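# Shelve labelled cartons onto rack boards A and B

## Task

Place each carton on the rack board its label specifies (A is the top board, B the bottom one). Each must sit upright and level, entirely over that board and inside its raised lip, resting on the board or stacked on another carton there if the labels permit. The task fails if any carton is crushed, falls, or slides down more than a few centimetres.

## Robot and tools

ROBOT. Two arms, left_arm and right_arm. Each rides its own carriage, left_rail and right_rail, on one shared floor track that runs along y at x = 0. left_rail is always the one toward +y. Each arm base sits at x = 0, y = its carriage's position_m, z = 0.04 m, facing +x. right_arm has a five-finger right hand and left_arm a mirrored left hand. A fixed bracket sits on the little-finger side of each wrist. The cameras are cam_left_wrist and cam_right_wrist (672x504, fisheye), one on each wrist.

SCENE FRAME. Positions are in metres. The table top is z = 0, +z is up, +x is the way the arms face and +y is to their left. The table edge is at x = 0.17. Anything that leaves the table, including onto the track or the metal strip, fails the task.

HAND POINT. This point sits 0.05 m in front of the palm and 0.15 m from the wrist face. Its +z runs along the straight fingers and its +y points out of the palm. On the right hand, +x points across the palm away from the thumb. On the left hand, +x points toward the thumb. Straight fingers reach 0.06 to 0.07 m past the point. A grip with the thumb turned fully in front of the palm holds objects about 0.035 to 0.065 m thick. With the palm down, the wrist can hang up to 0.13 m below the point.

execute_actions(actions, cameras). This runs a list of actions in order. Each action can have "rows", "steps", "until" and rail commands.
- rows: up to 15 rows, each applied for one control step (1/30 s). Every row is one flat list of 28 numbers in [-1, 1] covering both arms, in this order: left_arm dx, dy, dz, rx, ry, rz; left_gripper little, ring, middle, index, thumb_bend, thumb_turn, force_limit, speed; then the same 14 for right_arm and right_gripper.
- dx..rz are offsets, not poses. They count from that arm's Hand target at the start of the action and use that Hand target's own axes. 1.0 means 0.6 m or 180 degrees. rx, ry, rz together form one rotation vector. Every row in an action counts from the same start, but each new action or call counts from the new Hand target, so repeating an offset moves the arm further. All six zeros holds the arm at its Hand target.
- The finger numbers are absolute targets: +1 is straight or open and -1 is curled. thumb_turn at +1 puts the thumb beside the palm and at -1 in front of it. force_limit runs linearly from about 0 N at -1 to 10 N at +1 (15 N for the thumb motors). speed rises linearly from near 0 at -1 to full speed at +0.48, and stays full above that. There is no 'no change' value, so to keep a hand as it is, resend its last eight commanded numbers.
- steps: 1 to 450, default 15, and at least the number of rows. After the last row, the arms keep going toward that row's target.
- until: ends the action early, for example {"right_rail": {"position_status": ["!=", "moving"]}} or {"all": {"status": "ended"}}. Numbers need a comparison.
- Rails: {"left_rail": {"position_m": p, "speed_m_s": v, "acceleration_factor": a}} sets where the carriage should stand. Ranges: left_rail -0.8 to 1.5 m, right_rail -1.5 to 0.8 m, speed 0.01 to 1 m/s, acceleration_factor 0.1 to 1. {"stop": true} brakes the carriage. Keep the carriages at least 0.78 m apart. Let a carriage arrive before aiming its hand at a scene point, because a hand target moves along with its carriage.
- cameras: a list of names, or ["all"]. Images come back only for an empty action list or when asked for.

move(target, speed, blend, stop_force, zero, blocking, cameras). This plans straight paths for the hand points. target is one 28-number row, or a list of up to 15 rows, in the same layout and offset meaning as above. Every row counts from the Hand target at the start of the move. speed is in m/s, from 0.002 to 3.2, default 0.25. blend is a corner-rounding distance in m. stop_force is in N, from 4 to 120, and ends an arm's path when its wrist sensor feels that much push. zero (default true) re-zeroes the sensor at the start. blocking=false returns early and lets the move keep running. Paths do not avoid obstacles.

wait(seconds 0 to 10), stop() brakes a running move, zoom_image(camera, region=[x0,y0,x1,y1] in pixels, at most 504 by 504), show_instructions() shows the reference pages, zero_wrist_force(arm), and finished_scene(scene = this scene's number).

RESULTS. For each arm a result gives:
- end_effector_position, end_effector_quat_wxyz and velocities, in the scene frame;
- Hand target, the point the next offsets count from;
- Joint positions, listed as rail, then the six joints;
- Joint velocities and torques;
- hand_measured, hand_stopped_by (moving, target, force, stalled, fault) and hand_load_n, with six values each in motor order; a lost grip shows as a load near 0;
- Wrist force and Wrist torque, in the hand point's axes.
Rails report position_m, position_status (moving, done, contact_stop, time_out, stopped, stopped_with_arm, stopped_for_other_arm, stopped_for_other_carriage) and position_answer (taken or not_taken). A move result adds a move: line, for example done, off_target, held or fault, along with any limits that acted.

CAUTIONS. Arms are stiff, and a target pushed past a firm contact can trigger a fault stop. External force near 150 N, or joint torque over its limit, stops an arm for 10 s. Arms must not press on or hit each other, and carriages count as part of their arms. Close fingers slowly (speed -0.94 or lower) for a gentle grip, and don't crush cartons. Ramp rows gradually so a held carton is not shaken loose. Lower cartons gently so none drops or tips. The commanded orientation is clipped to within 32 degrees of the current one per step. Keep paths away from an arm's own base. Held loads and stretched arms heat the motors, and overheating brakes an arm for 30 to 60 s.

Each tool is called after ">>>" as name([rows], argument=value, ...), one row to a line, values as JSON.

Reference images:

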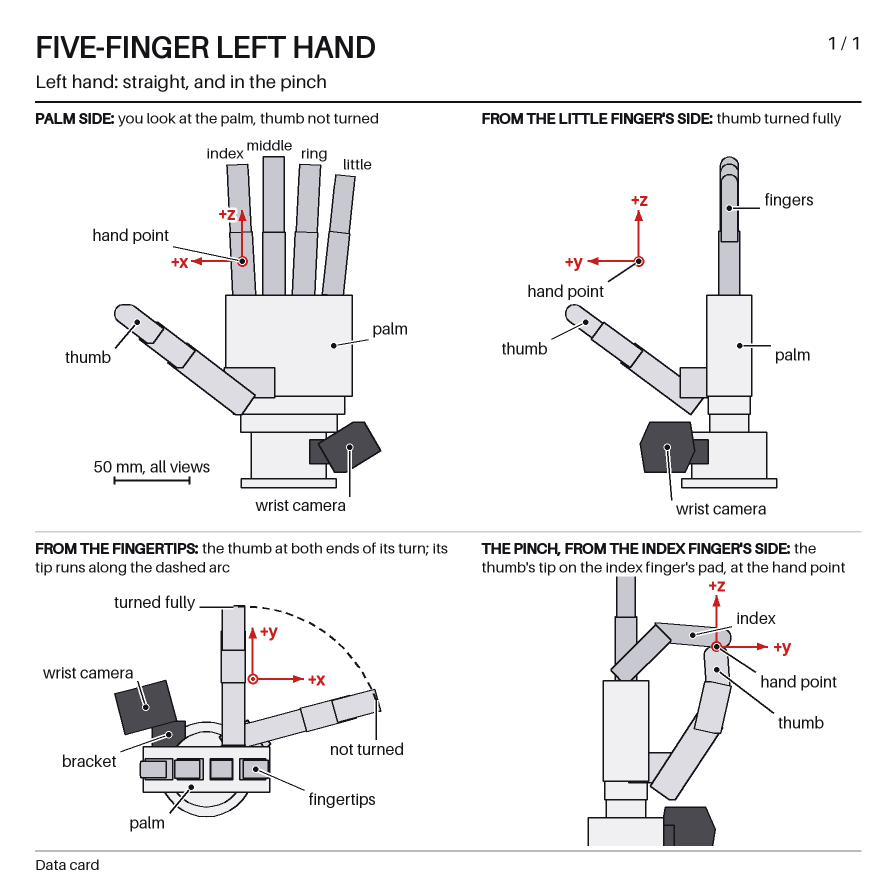

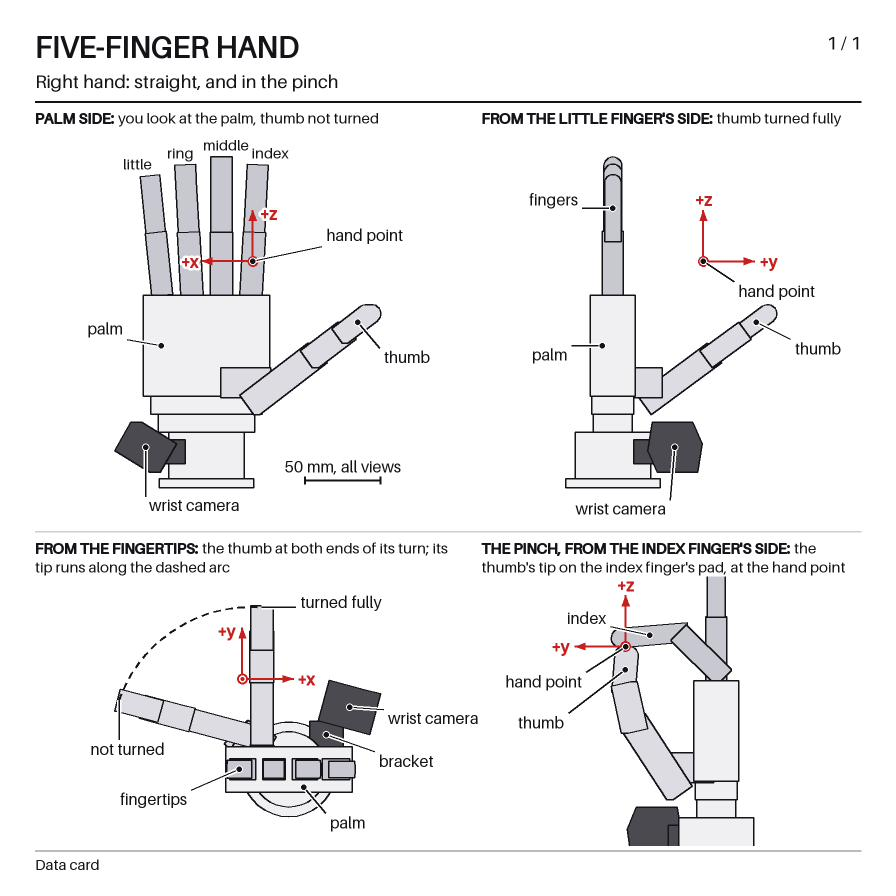

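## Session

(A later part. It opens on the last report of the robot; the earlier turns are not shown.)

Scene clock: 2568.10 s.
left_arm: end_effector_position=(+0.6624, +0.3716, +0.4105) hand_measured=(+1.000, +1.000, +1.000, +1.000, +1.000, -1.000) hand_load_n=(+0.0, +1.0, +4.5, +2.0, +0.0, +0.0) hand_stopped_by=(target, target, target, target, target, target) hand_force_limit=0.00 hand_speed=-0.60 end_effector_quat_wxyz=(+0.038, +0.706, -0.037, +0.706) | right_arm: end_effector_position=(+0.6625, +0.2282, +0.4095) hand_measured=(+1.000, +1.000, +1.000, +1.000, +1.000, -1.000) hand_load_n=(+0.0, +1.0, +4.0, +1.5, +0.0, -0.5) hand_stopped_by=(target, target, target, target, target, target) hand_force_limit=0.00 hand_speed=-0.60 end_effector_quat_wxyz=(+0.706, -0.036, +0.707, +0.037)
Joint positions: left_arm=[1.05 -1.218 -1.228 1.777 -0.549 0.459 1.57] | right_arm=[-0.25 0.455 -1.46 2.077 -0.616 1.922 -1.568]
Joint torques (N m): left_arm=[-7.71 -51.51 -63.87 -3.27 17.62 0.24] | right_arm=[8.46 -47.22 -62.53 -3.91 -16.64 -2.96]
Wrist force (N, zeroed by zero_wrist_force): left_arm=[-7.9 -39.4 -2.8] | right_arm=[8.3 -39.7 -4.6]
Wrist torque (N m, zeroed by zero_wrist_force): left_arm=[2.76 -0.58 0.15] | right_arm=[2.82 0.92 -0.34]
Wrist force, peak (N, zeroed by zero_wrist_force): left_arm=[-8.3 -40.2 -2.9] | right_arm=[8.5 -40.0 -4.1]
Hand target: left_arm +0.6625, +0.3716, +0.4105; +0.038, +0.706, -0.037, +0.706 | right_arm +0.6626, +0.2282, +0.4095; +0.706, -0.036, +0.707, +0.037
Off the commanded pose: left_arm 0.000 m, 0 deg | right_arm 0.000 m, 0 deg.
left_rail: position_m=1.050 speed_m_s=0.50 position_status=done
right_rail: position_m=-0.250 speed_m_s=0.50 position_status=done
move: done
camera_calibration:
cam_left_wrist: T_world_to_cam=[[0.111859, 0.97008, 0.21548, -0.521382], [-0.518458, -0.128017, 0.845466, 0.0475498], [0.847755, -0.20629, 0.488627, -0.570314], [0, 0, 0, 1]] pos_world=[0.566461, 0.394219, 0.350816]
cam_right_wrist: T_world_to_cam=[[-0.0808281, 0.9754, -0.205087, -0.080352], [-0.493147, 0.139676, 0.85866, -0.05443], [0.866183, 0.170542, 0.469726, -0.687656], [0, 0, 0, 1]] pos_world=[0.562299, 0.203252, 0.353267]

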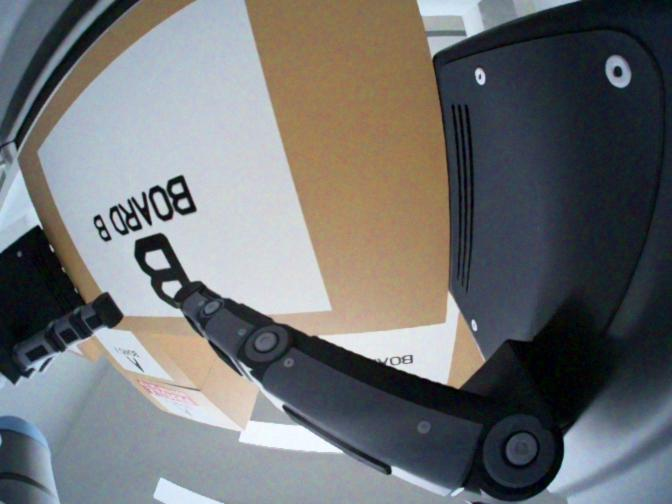

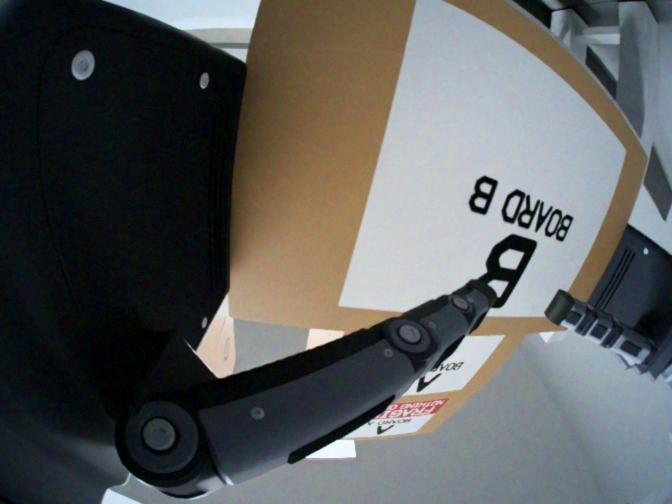

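>>> move(target=[0, -0.0136, 0.1278, 0, 0, 0, 1, 1, 1, 1, 1, -1, 0, -0.6, 0, -0.01325, 0.1278, 0, 0, 0, 1, 1, 1, 1, 1, -1, 0, -0.6], speed=0.03, cameras=["all"])

Scene clock: 2574.77 s.
left_arm: end_effector_position=(+0.7395, +0.3716, +0.4105) hand_measured=(+1.000, +1.000, +1.000, +1.000, +1.000, -1.000) hand_load_n=(+0.0, +1.5, +5.0, +1.5, +0.0, -0.5) hand_stopped_by=(target, target, target, target, target, target) hand_force_limit=0.00 hand_speed=-0.60 end_effector_quat_wxyz=(+0.038, +0.706, -0.037, +0.706) | right_arm: end_effector_position=(+0.7396, +0.2282, +0.4094) hand_measured=(+1.000, +1.000, +1.000, +1.000, +1.000, -1.000) hand_load_n=(+0.0, +1.0, +4.5, +1.5, +0.0, +0.0) hand_stopped_by=(target, target, target, target, target, target) hand_force_limit=0.00 hand_speed=-0.60 end_effector_quat_wxyz=(+0.706, -0.036, +0.707, +0.037)
Joint positions: left_arm=[1.05 -1.119 -1.161 1.679 -0.518 0.558 1.57] | right_arm=[-0.25 0.398 -1.37 1.969 -0.598 1.866 -1.569]
Joint torques (N m): left_arm=[-12.85 -56.36 -64.58 -3.62 17.81 2.03] | right_arm=[12.1 -49.24 -65.27 -4.4 -15.76 -3.16]
Wrist force (N, zeroed by zero_wrist_force): left_arm=[-8.0 -40.5 -2.7] | right_arm=[8.0 -40.0 -5.0]
Wrist torque (N m, zeroed by zero_wrist_force): left_arm=[2.60 -0.53 0.14] | right_arm=[2.87 0.95 -0.34]
Wrist force, peak (N, zeroed by zero_wrist_force): left_arm=[-7.9 -40.6 -2.8] | right_arm=[8.3 -40.8 -5.0]
Hand target: left_arm +0.7396, +0.3715, +0.4105; +0.038, +0.706, -0.037, +0.706 | right_arm +0.7397, +0.2282, +0.4094; +0.706, -0.036, +0.707, +0.037
Off the commanded pose: left_arm 0.000 m, 0 deg | right_arm 0.000 m, 0 deg.
left_rail: position_m=1.050 speed_m_s=0.50 position_status=done
right_rail: position_m=-0.250 speed_m_s=0.50 position_status=done
move: done
camera_calibration:
cam_left_wrist: T_world_to_cam=[[0.111892, 0.970097, 0.215388, -0.530001], [-0.51852, -0.127905, 0.845445, 0.0875255], [0.847713, -0.206281, 0.488703, -0.63568], [0, 0, 0, 1]] pos_world=[0.64356, 0.394219, 0.350816]
cam_right_wrist: T_world_to_cam=[[-0.0808281, 0.9754, -0.205087, -0.0741611], [-0.493147, 0.139676, 0.85866, -0.0162366], [0.866183, 0.170542, 0.469726, -0.754345], [0, 0, 0, 1]] pos_world=[0.639399, 0.203252, 0.353067]

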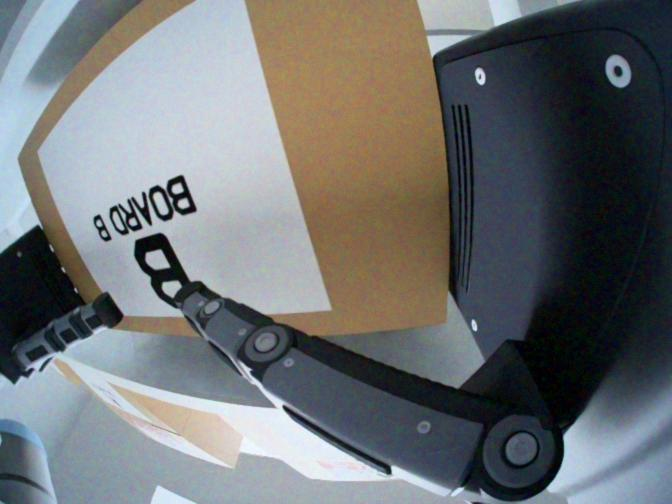

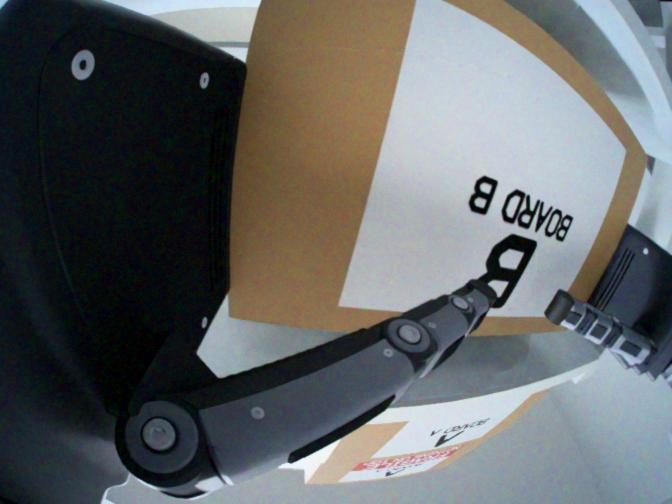

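>>> move(target=[-0.04, 0, 0, 0, 0, 0, 1, 1, 1, 1, 1, -1, 0, -0.6, 0.0385, 0, 0, 0, 0, 0, 1, 1, 1, 1, 1, -1, 0, -0.6], speed=0.03)

>>> move(target=[-0.06, 0, 0, 0, 0, 0, 1, 1, 1, 1, 1, -1, 0, -0.6, 0.06, 0, 0, 0, 0, 0, 1, 1, 1, 1, 1, -1, 0, -0.6], speed=0.012, stop_force=7, cameras=["all"])

Scene clock: 2581.67 s.
left_arm: end_effector_position=(+0.7396, +0.3715, +0.3866) hand_measured=(+1.000, +1.000, +1.000, +1.000, +1.000, -1.000) hand_load_n=(+0.0, +1.0, +5.0, +2.0, +0.0, -0.5) hand_stopped_by=(target, target, target, target, target, target) hand_force_limit=0.00 hand_speed=-0.60 end_effector_quat_wxyz=(+0.038, +0.706, -0.037, +0.706) | right_arm: end_effector_position=(+0.7397, +0.2282, +0.3864) hand_measured=(+1.000, +1.000, +1.000, +1.000, +1.000, -1.000) hand_load_n=(+0.0, +1.5, +4.0, +1.0, +0.0, +0.0) hand_stopped_by=(target, target, target, target, target, target) hand_force_limit=0.00 hand_speed=-0.60 end_effector_quat_wxyz=(+0.706, -0.036, +0.707, +0.037)
Joint positions: left_arm=[1.05 -1.119 -1.141 1.697 -0.556 0.559 1.57] | right_arm=[-0.25 0.398 -1.346 1.988 -0.641 1.866 -1.569]
Joint torques (N m): left_arm=[-25.58 -57.88 -47.22 -9.51 16.03 1.56] | right_arm=[47.33 -52.4 -44.93 -10.52 -11.09 -0.09]
Wrist force (N, zeroed by zero_wrist_force): left_arm=[-6.9 -40.2 -3.0] | right_arm=[9.6 -39.9 -4.8]
Wrist torque (N m, zeroed by zero_wrist_force): left_arm=[2.61 -0.48 0.11] | right_arm=[2.89 0.94 -0.37]
Wrist force, peak (N, zeroed by zero_wrist_force): left_arm=[-7.9 -42.8 -3.1] | right_arm=[8.0 -42.4 -5.3]
Hand target: left_arm +0.7396, +0.3715, +0.3865; +0.038, +0.706, -0.037, +0.706 | right_arm +0.7397, +0.2283, +0.3863; +0.706, -0.036, +0.707, +0.037
Off the commanded pose: left_arm 0.000 m, 0 deg | right_arm 0.000 m, 0 deg.
left_rail: position_m=1.050 speed_m_s=0.50 position_status=done
right_rail: position_m=-0.250 speed_m_s=0.50 position_status=done
move: done

Scene clock: 2584.73 s.
left_arm: end_effector_position=(+0.7396, +0.3715, +0.3669) hand_measured=(+1.000, +1.000, +1.000, +1.000, +1.000, -1.000) hand_load_n=(+0.0, +1.0, +5.0, +1.5, +0.0, +0.0) hand_stopped_by=(target, target, target, target, target, target) hand_force_limit=0.00 hand_speed=-0.60 end_effector_quat_wxyz=(+0.038, +0.706, -0.037, +0.706) | right_arm: end_effector_position=(+0.7396, +0.2283, +0.3658) hand_measured=(+1.000, +1.000, +1.000, +1.000, +1.000, -1.000) hand_load_n=(+0.0, +1.5, +4.5, +1.5, +0.0, -0.5) hand_stopped_by=(target, target, target, target, target, target) hand_force_limit=0.00 hand_speed=-0.60 end_effector_quat_wxyz=(+0.706, -0.036, +0.707, +0.037)
Joint positions: left_arm=[1.05 -1.119 -1.123 1.711 -0.588 0.559 1.57] | right_arm=[-0.25 0.398 -1.323 2.004 -0.679 1.866 -1.569]
Joint torques (N m): left_arm=[-45.13 -86.22 -63.29 -3.84 13.48 2.54] | right_arm=[47.03 -72.27 -56.58 -2.71 -14.52 -0.06]
Wrist force (N, zeroed by zero_wrist_force): left_arm=[-6.5 -40.1 -2.3] | right_arm=[0.6 -41.6 -4.2]
Wrist torque (N m, zeroed by zero_wrist_force): left_arm=[2.70 -0.13 0.24] | right_arm=[3.01 0.19 -0.81]
Wrist force, peak (N, zeroed by zero_wrist_force): left_arm=[4.0 -42.9 -3.7] | right_arm=[-5.3 -45.0 -8.2]
Hand target: left_arm +0.7396, +0.3715, +0.3669; +0.038, +0.706, -0.037, +0.706 (not the last commanded pose) | right_arm +0.7397, +0.2283, +0.3658; +0.706, -0.036, +0.707, +0.037 (not the last commanded pose)
Off the commanded pose: left_arm 0.016 m, 0 deg | right_arm 0.015 m, 0 deg.
left_rail: position_m=1.050 speed_m_s=0.50 position_status=done
right_rail: position_m=-0.250 speed_m_s=0.50 position_status=done
move: contact (left_arm, right_arm)
camera_calibration:
cam_left_wrist: T_world_to_cam=[[0.111942, 0.970109, 0.215306, -0.520624], [-0.518509, -0.127811, 0.845466, 0.124525], [0.847713, -0.206282, 0.488703, -0.614493], [0, 0, 0, 1]] pos_world=[0.64376, 0.394219, 0.307117]
cam_right_wrist: T_world_to_cam=[[-0.0807338, 0.975414, -0.205058, -0.0832647], [-0.493136, 0.139698, 0.858663, 0.0212244], [0.866198, 0.170445, 0.469734, -0.733961], [0, 0, 0, 1]] pos_world=[0.639499, 0.203352, 0.309467]

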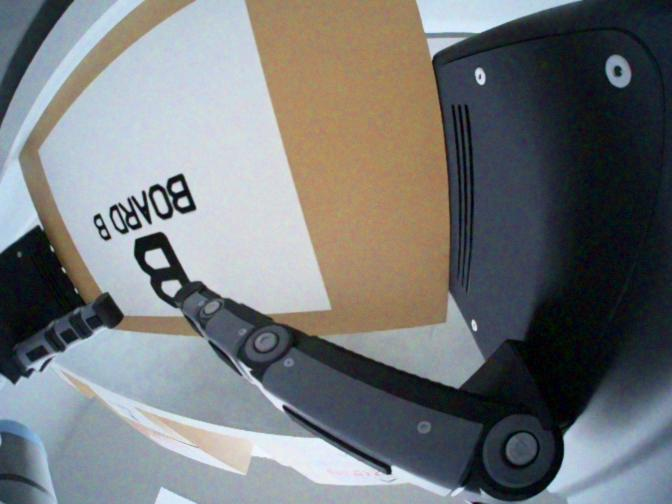

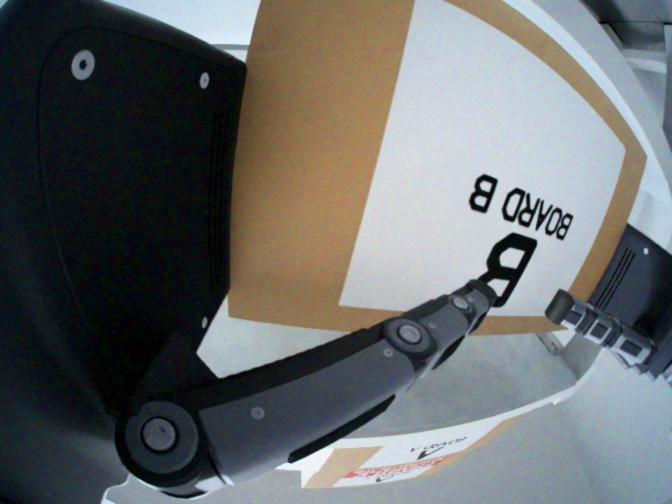

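>>> move(target=[-0.0028, 0, 0, 0, 0, 0, 1, 1, 1, 1, 1, -1, 0, -0.6, 0.0015, 0, 0, 0, 0, 0, 1, 1, 1, 1, 1, -1, 0, -0.6], speed=0.01)

Scene clock: 2591.13 s.
left_arm: end_effector_position=(+0.7397, +0.3715, +0.3655) hand_measured=(+1.000, +1.000, +1.000, +1.000, +1.000, -1.000) hand_load_n=(+0.0, +2.0, +5.5, +2.5, +0.0, -0.5) hand_stopped_by=(target, target, target, target, target, target) hand_force_limit=0.00 hand_speed=-0.60 end_effector_quat_wxyz=(+0.038, +0.706, -0.037, +0.706) | right_arm: end_effector_position=(+0.7397, +0.2283, +0.3651) hand_measured=(+1.000, +1.000, +1.000, +1.000, +1.000, -1.000) hand_load_n=(+0.0, +1.5, +4.5, +1.5, +0.0, +0.0) hand_stopped_by=(target, target, target, target, target, target) hand_force_limit=0.00 hand_speed=-0.60 end_effector_quat_wxyz=(+0.706, -0.036, +0.707, +0.037)
Joint positions: left_arm=[1.05 -1.119 -1.122 1.712 -0.59 0.559 1.57] | right_arm=[-0.25 0.398 -1.322 2.004 -0.681 1.866 -1.569]
Joint torques (N m): left_arm=[-37.59 -22.39 -27.82 -3.88 14.33 0.2] | right_arm=[42.5 -32.8 -30.18 -3.56 -16.55 0.62]
Wrist force (N, zeroed by zero_wrist_force): left_arm=[32.5 -50.5 -10.3] | right_arm=[-12.1 -45.7 -11.2]
Wrist torque (N m, zeroed by zero_wrist_force): left_arm=[3.57 1.81 2.58] | right_arm=[3.70 -0.43 -1.61]
Wrist force, peak (N, zeroed by zero_wrist_force): left_arm=[32.5 -50.5 -10.3] | right_arm=[-11.6 -46.1 -11.1]
Hand target: left_arm +0.7396, +0.3715, +0.3652; +0.038, +0.706, -0.037, +0.706 | right_arm +0.7396, +0.2283, +0.3649; +0.706, -0.036, +0.707, +0.037
Off the commanded pose: left_arm 0.000 m, 0 deg | right_arm 0.000 m, 0 deg.
left_rail: position_m=1.050 speed_m_s=0.50 position_status=done
right_rail: position_m=-0.250 speed_m_s=0.50 position_status=done
move: done

>>> move([
  [0.0014, -0.004, -0.0004, 0, 0, 0, 1, 1, 1, 1, 1, -1, 0, -0.6, -0.0006, -0.004, -0.0004, 0, 0, 0, 1, 1, 1, 1, 1, -1, 0, -0.6],
  [0.0014, -0.045, -0.0047, 0, 0, 0, 1, 1, 1, 1, 1, -1, 0, -0.6, -0.0006, -0.045, -0.0047, 0, 0, 0, 1, 1, 1, 1, 1, -1, 0, -0.6],
], speed=[0.005, 0.04], cameras=["all"])

Scene clock: 2598.73 s.
left_arm: end_effector_position=(+0.7397, +0.3985, +0.3660) hand_measured=(+1.000, +1.000, +1.000, +1.000, +1.000, -1.000) hand_load_n=(+0.0, +0.0, +0.0, +0.0, +0.0, -0.5) hand_stopped_by=(target, target, target, target, target, target) hand_force_limit=0.00 hand_speed=-0.60 end_effector_quat_wxyz=(+0.038, +0.706, -0.037, +0.706) | right_arm: end_effector_position=(+0.7396, +0.2013, +0.3652) hand_measured=(+1.000, +1.000, +1.000, +1.000, +1.000, -1.000) hand_load_n=(+0.0, +0.0, +0.0, +0.0, +0.0, +0.0) hand_stopped_by=(target, target, target, target, target, target) hand_force_limit=0.00 hand_speed=-0.60 end_effector_quat_wxyz=(+0.706, -0.036, +0.707, +0.037)
Joint positions: left_arm=[1.05 -1.102 -1.151 1.757 -0.605 0.575 1.57] | right_arm=[-0.25 0.355 -1.347 2.037 -0.688 1.823 -1.569]
Joint torques (N m): left_arm=[21.61 -83.57 -28.25 -4.74 3.61 0.85] | right_arm=[-20.08 -71.47 -28.34 -4.12 -3.35 -1.74]
Wrist force (N, zeroed by zero_wrist_force): left_arm=[0.5 2.6 0.3] | right_arm=[-0.2 0.4 -0.1]
Wrist torque (N m, zeroed by zero_wrist_force): left_arm=[0.33 -0.09 -0.22] | right_arm=[0.06 0.03 0.02]
Wrist force, peak (N, zeroed by zero_wrist_force): left_arm=[41.0 -50.2 -8.8] | right_arm=[-17.1 -46.4 -11.9]
Hand target: left_arm +0.7397, +0.3986, +0.3660; +0.038, +0.706, -0.037, +0.706 | right_arm +0.7396, +0.2012, +0.3652; +0.706, -0.036, +0.707, +0.037
Off the commanded pose: left_arm 0.000 m, 0 deg | right_arm 0.000 m, 0 deg.
left_rail: position_m=1.050 speed_m_s=0.50 position_status=done
right_rail: position_m=-0.250 speed_m_s=0.50 position_status=done
move: done
camera_calibration:
cam_left_wrist: T_world_to_cam=[[0.111911, 0.970142, 0.215176, -0.546512], [-0.518488, -0.127719, 0.845493, 0.12863], [0.84773, -0.206186, 0.488714, -0.608692], [0, 0, 0, 1]] pos_world=[0.64386, 0.421119, 0.306317]
cam_right_wrist: T_world_to_cam=[[-0.0807782, 0.975427, -0.204981, -0.057049], [-0.493129, 0.13961, 0.858681, 0.0255166], [0.866198, 0.170445, 0.469734, -0.729077], [0, 0, 0, 1]] pos_world=[0.639499, 0.176352, 0.308867]

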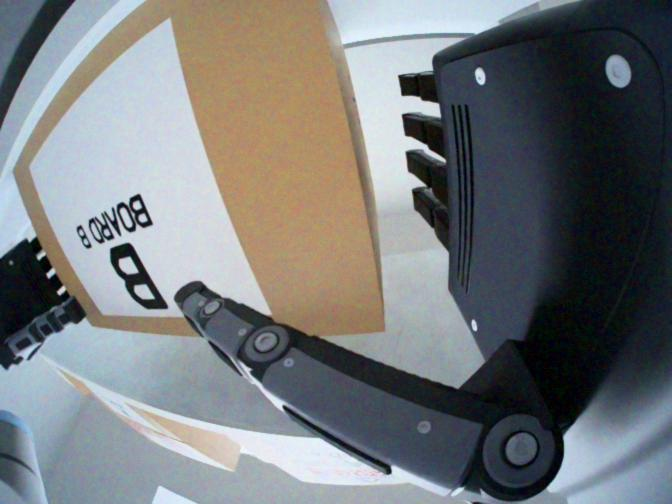

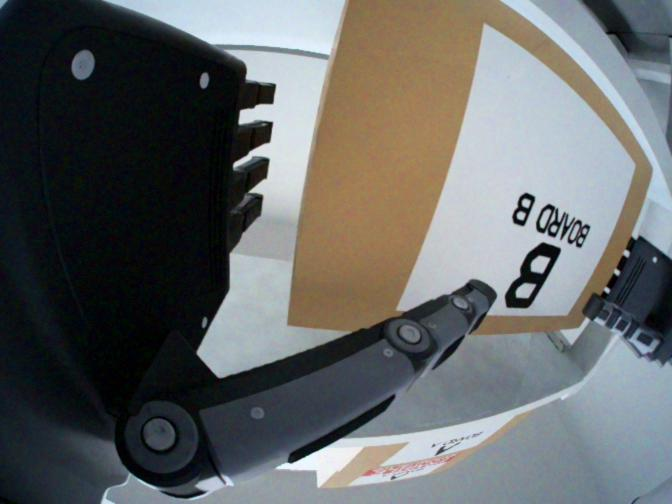

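>>> move(target=[0, 0.0371, -0.348, 0, 0, 0, 1, 1, 1, 1, 1, -1, 0, -0.6, 0, 0.0361, -0.348, 0, 0, 0, 1, 1, 1, 1, 1, -1, 0, -0.6], speed=0.12, cameras=["all"])

Scene clock: 2605.27 s.
left_arm: end_effector_position=(+0.5299, +0.3987, +0.3661) hand_measured=(+1.000, +1.000, +1.000, +1.000, +1.000, -1.000) hand_load_n=(+0.0, +0.0, +0.0, +0.0, +0.0, -0.5) hand_stopped_by=(target, target, target, target, target, target) hand_force_limit=0.00 hand_speed=-0.60 end_effector_quat_wxyz=(+0.038, +0.706, -0.037, +0.706) | right_arm: end_effector_position=(+0.5298, +0.2012, +0.3655) hand_measured=(+1.000, +1.000, +1.000, +1.000, +1.000, -1.000) hand_load_n=(+0.0, +0.0, +0.0, +0.0, +0.0, +0.0) hand_stopped_by=(target, target, target, target, target, target) hand_force_limit=0.00 hand_speed=-0.60 end_effector_quat_wxyz=(+0.706, -0.036, +0.707, +0.037)
Joint positions: left_arm=[1.05 -1.405 -1.315 1.993 -0.677 0.272 1.569] | right_arm=[-0.25 0.538 -1.586 2.31 -0.723 2.005 -1.568]
Joint torques (N m): left_arm=[-21.29 -66.79 -25.78 -3.94 -3.25 2.89] | right_arm=[9.12 -49.06 -26.25 0.68 2.53 1.97]
Wrist force (N, zeroed by zero_wrist_force): left_arm=[0.5 3.3 0.5] | right_arm=[0.1 0.8 0.9]
Wrist torque (N m, zeroed by zero_wrist_force): left_arm=[0.48 -0.08 -0.22] | right_arm=[0.04 -0.01 -0.02]
Wrist force, peak (N, zeroed by zero_wrist_force): left_arm=[0.1 3.6 0.7] | right_arm=[0.1 1.0 1.1]
Hand target: left_arm +0.5297, +0.3987, +0.3661; +0.038, +0.706, -0.037, +0.706 | right_arm +0.5297, +0.2012, +0.3655; +0.706, -0.036, +0.707, +0.037
Off the commanded pose: left_arm 0.000 m, 0 deg | right_arm 0.000 m, 0 deg.
left_rail: position_m=1.050 speed_m_s=0.50 position_status=done
right_rail: position_m=-0.250 speed_m_s=0.50 position_status=done
move: done
camera_calibration:
cam_left_wrist: T_world_to_cam=[[0.11186, 0.970129, 0.215258, -0.523311], [-0.518498, -0.127813, 0.845472, 0.0198886], [0.84773, -0.206186, 0.488713, -0.430692], [0, 0, 0, 1]] pos_world=[0.433961, 0.421419, 0.306317]
cam_right_wrist: T_world_to_cam=[[-0.0807782, 0.975427, -0.204981, -0.0738372], [-0.493129, 0.13961, 0.858681, -0.0781855], [0.866198, 0.170445, 0.469734, -0.547472], [0, 0, 0, 1]] pos_world=[0.429699, 0.176252, 0.309167]

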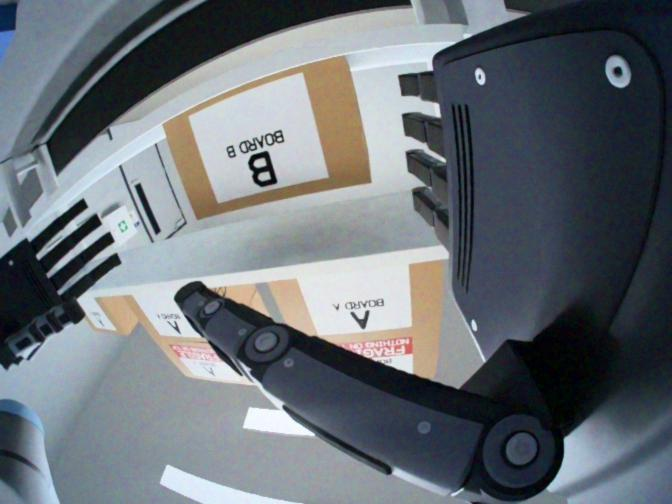

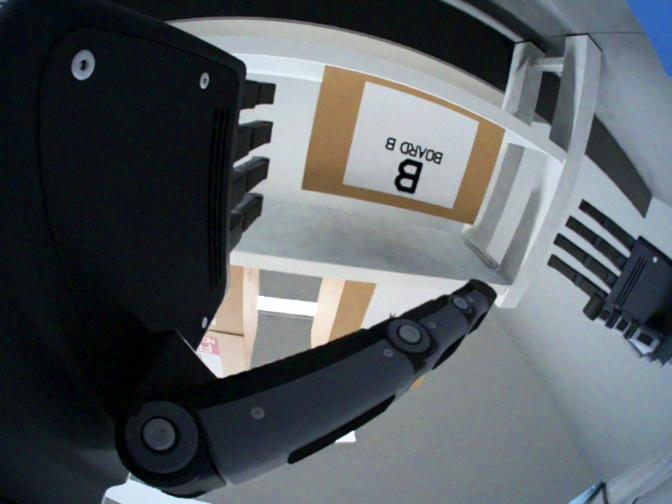

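>>> zoom_image(camera="cam_left_wrist", region=[120, 20, 440, 240])

>>> zoom_image(camera="cam_right_wrist", region=[230, 20, 580, 310])

Scaled by 1.575 from the camera's 672x504 image, which has a finer 960x720 frame.

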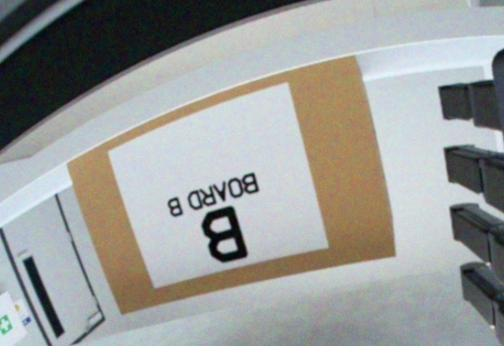

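Scaled by 1.440 from the camera's 672x504 image, which has a finer 960x720 frame.

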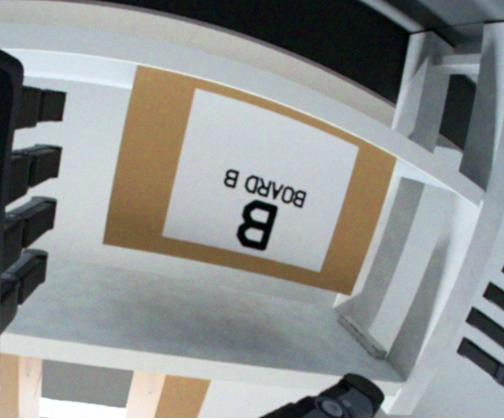

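>>> finished_scene(scene=1)

The scene is finished: the task was done.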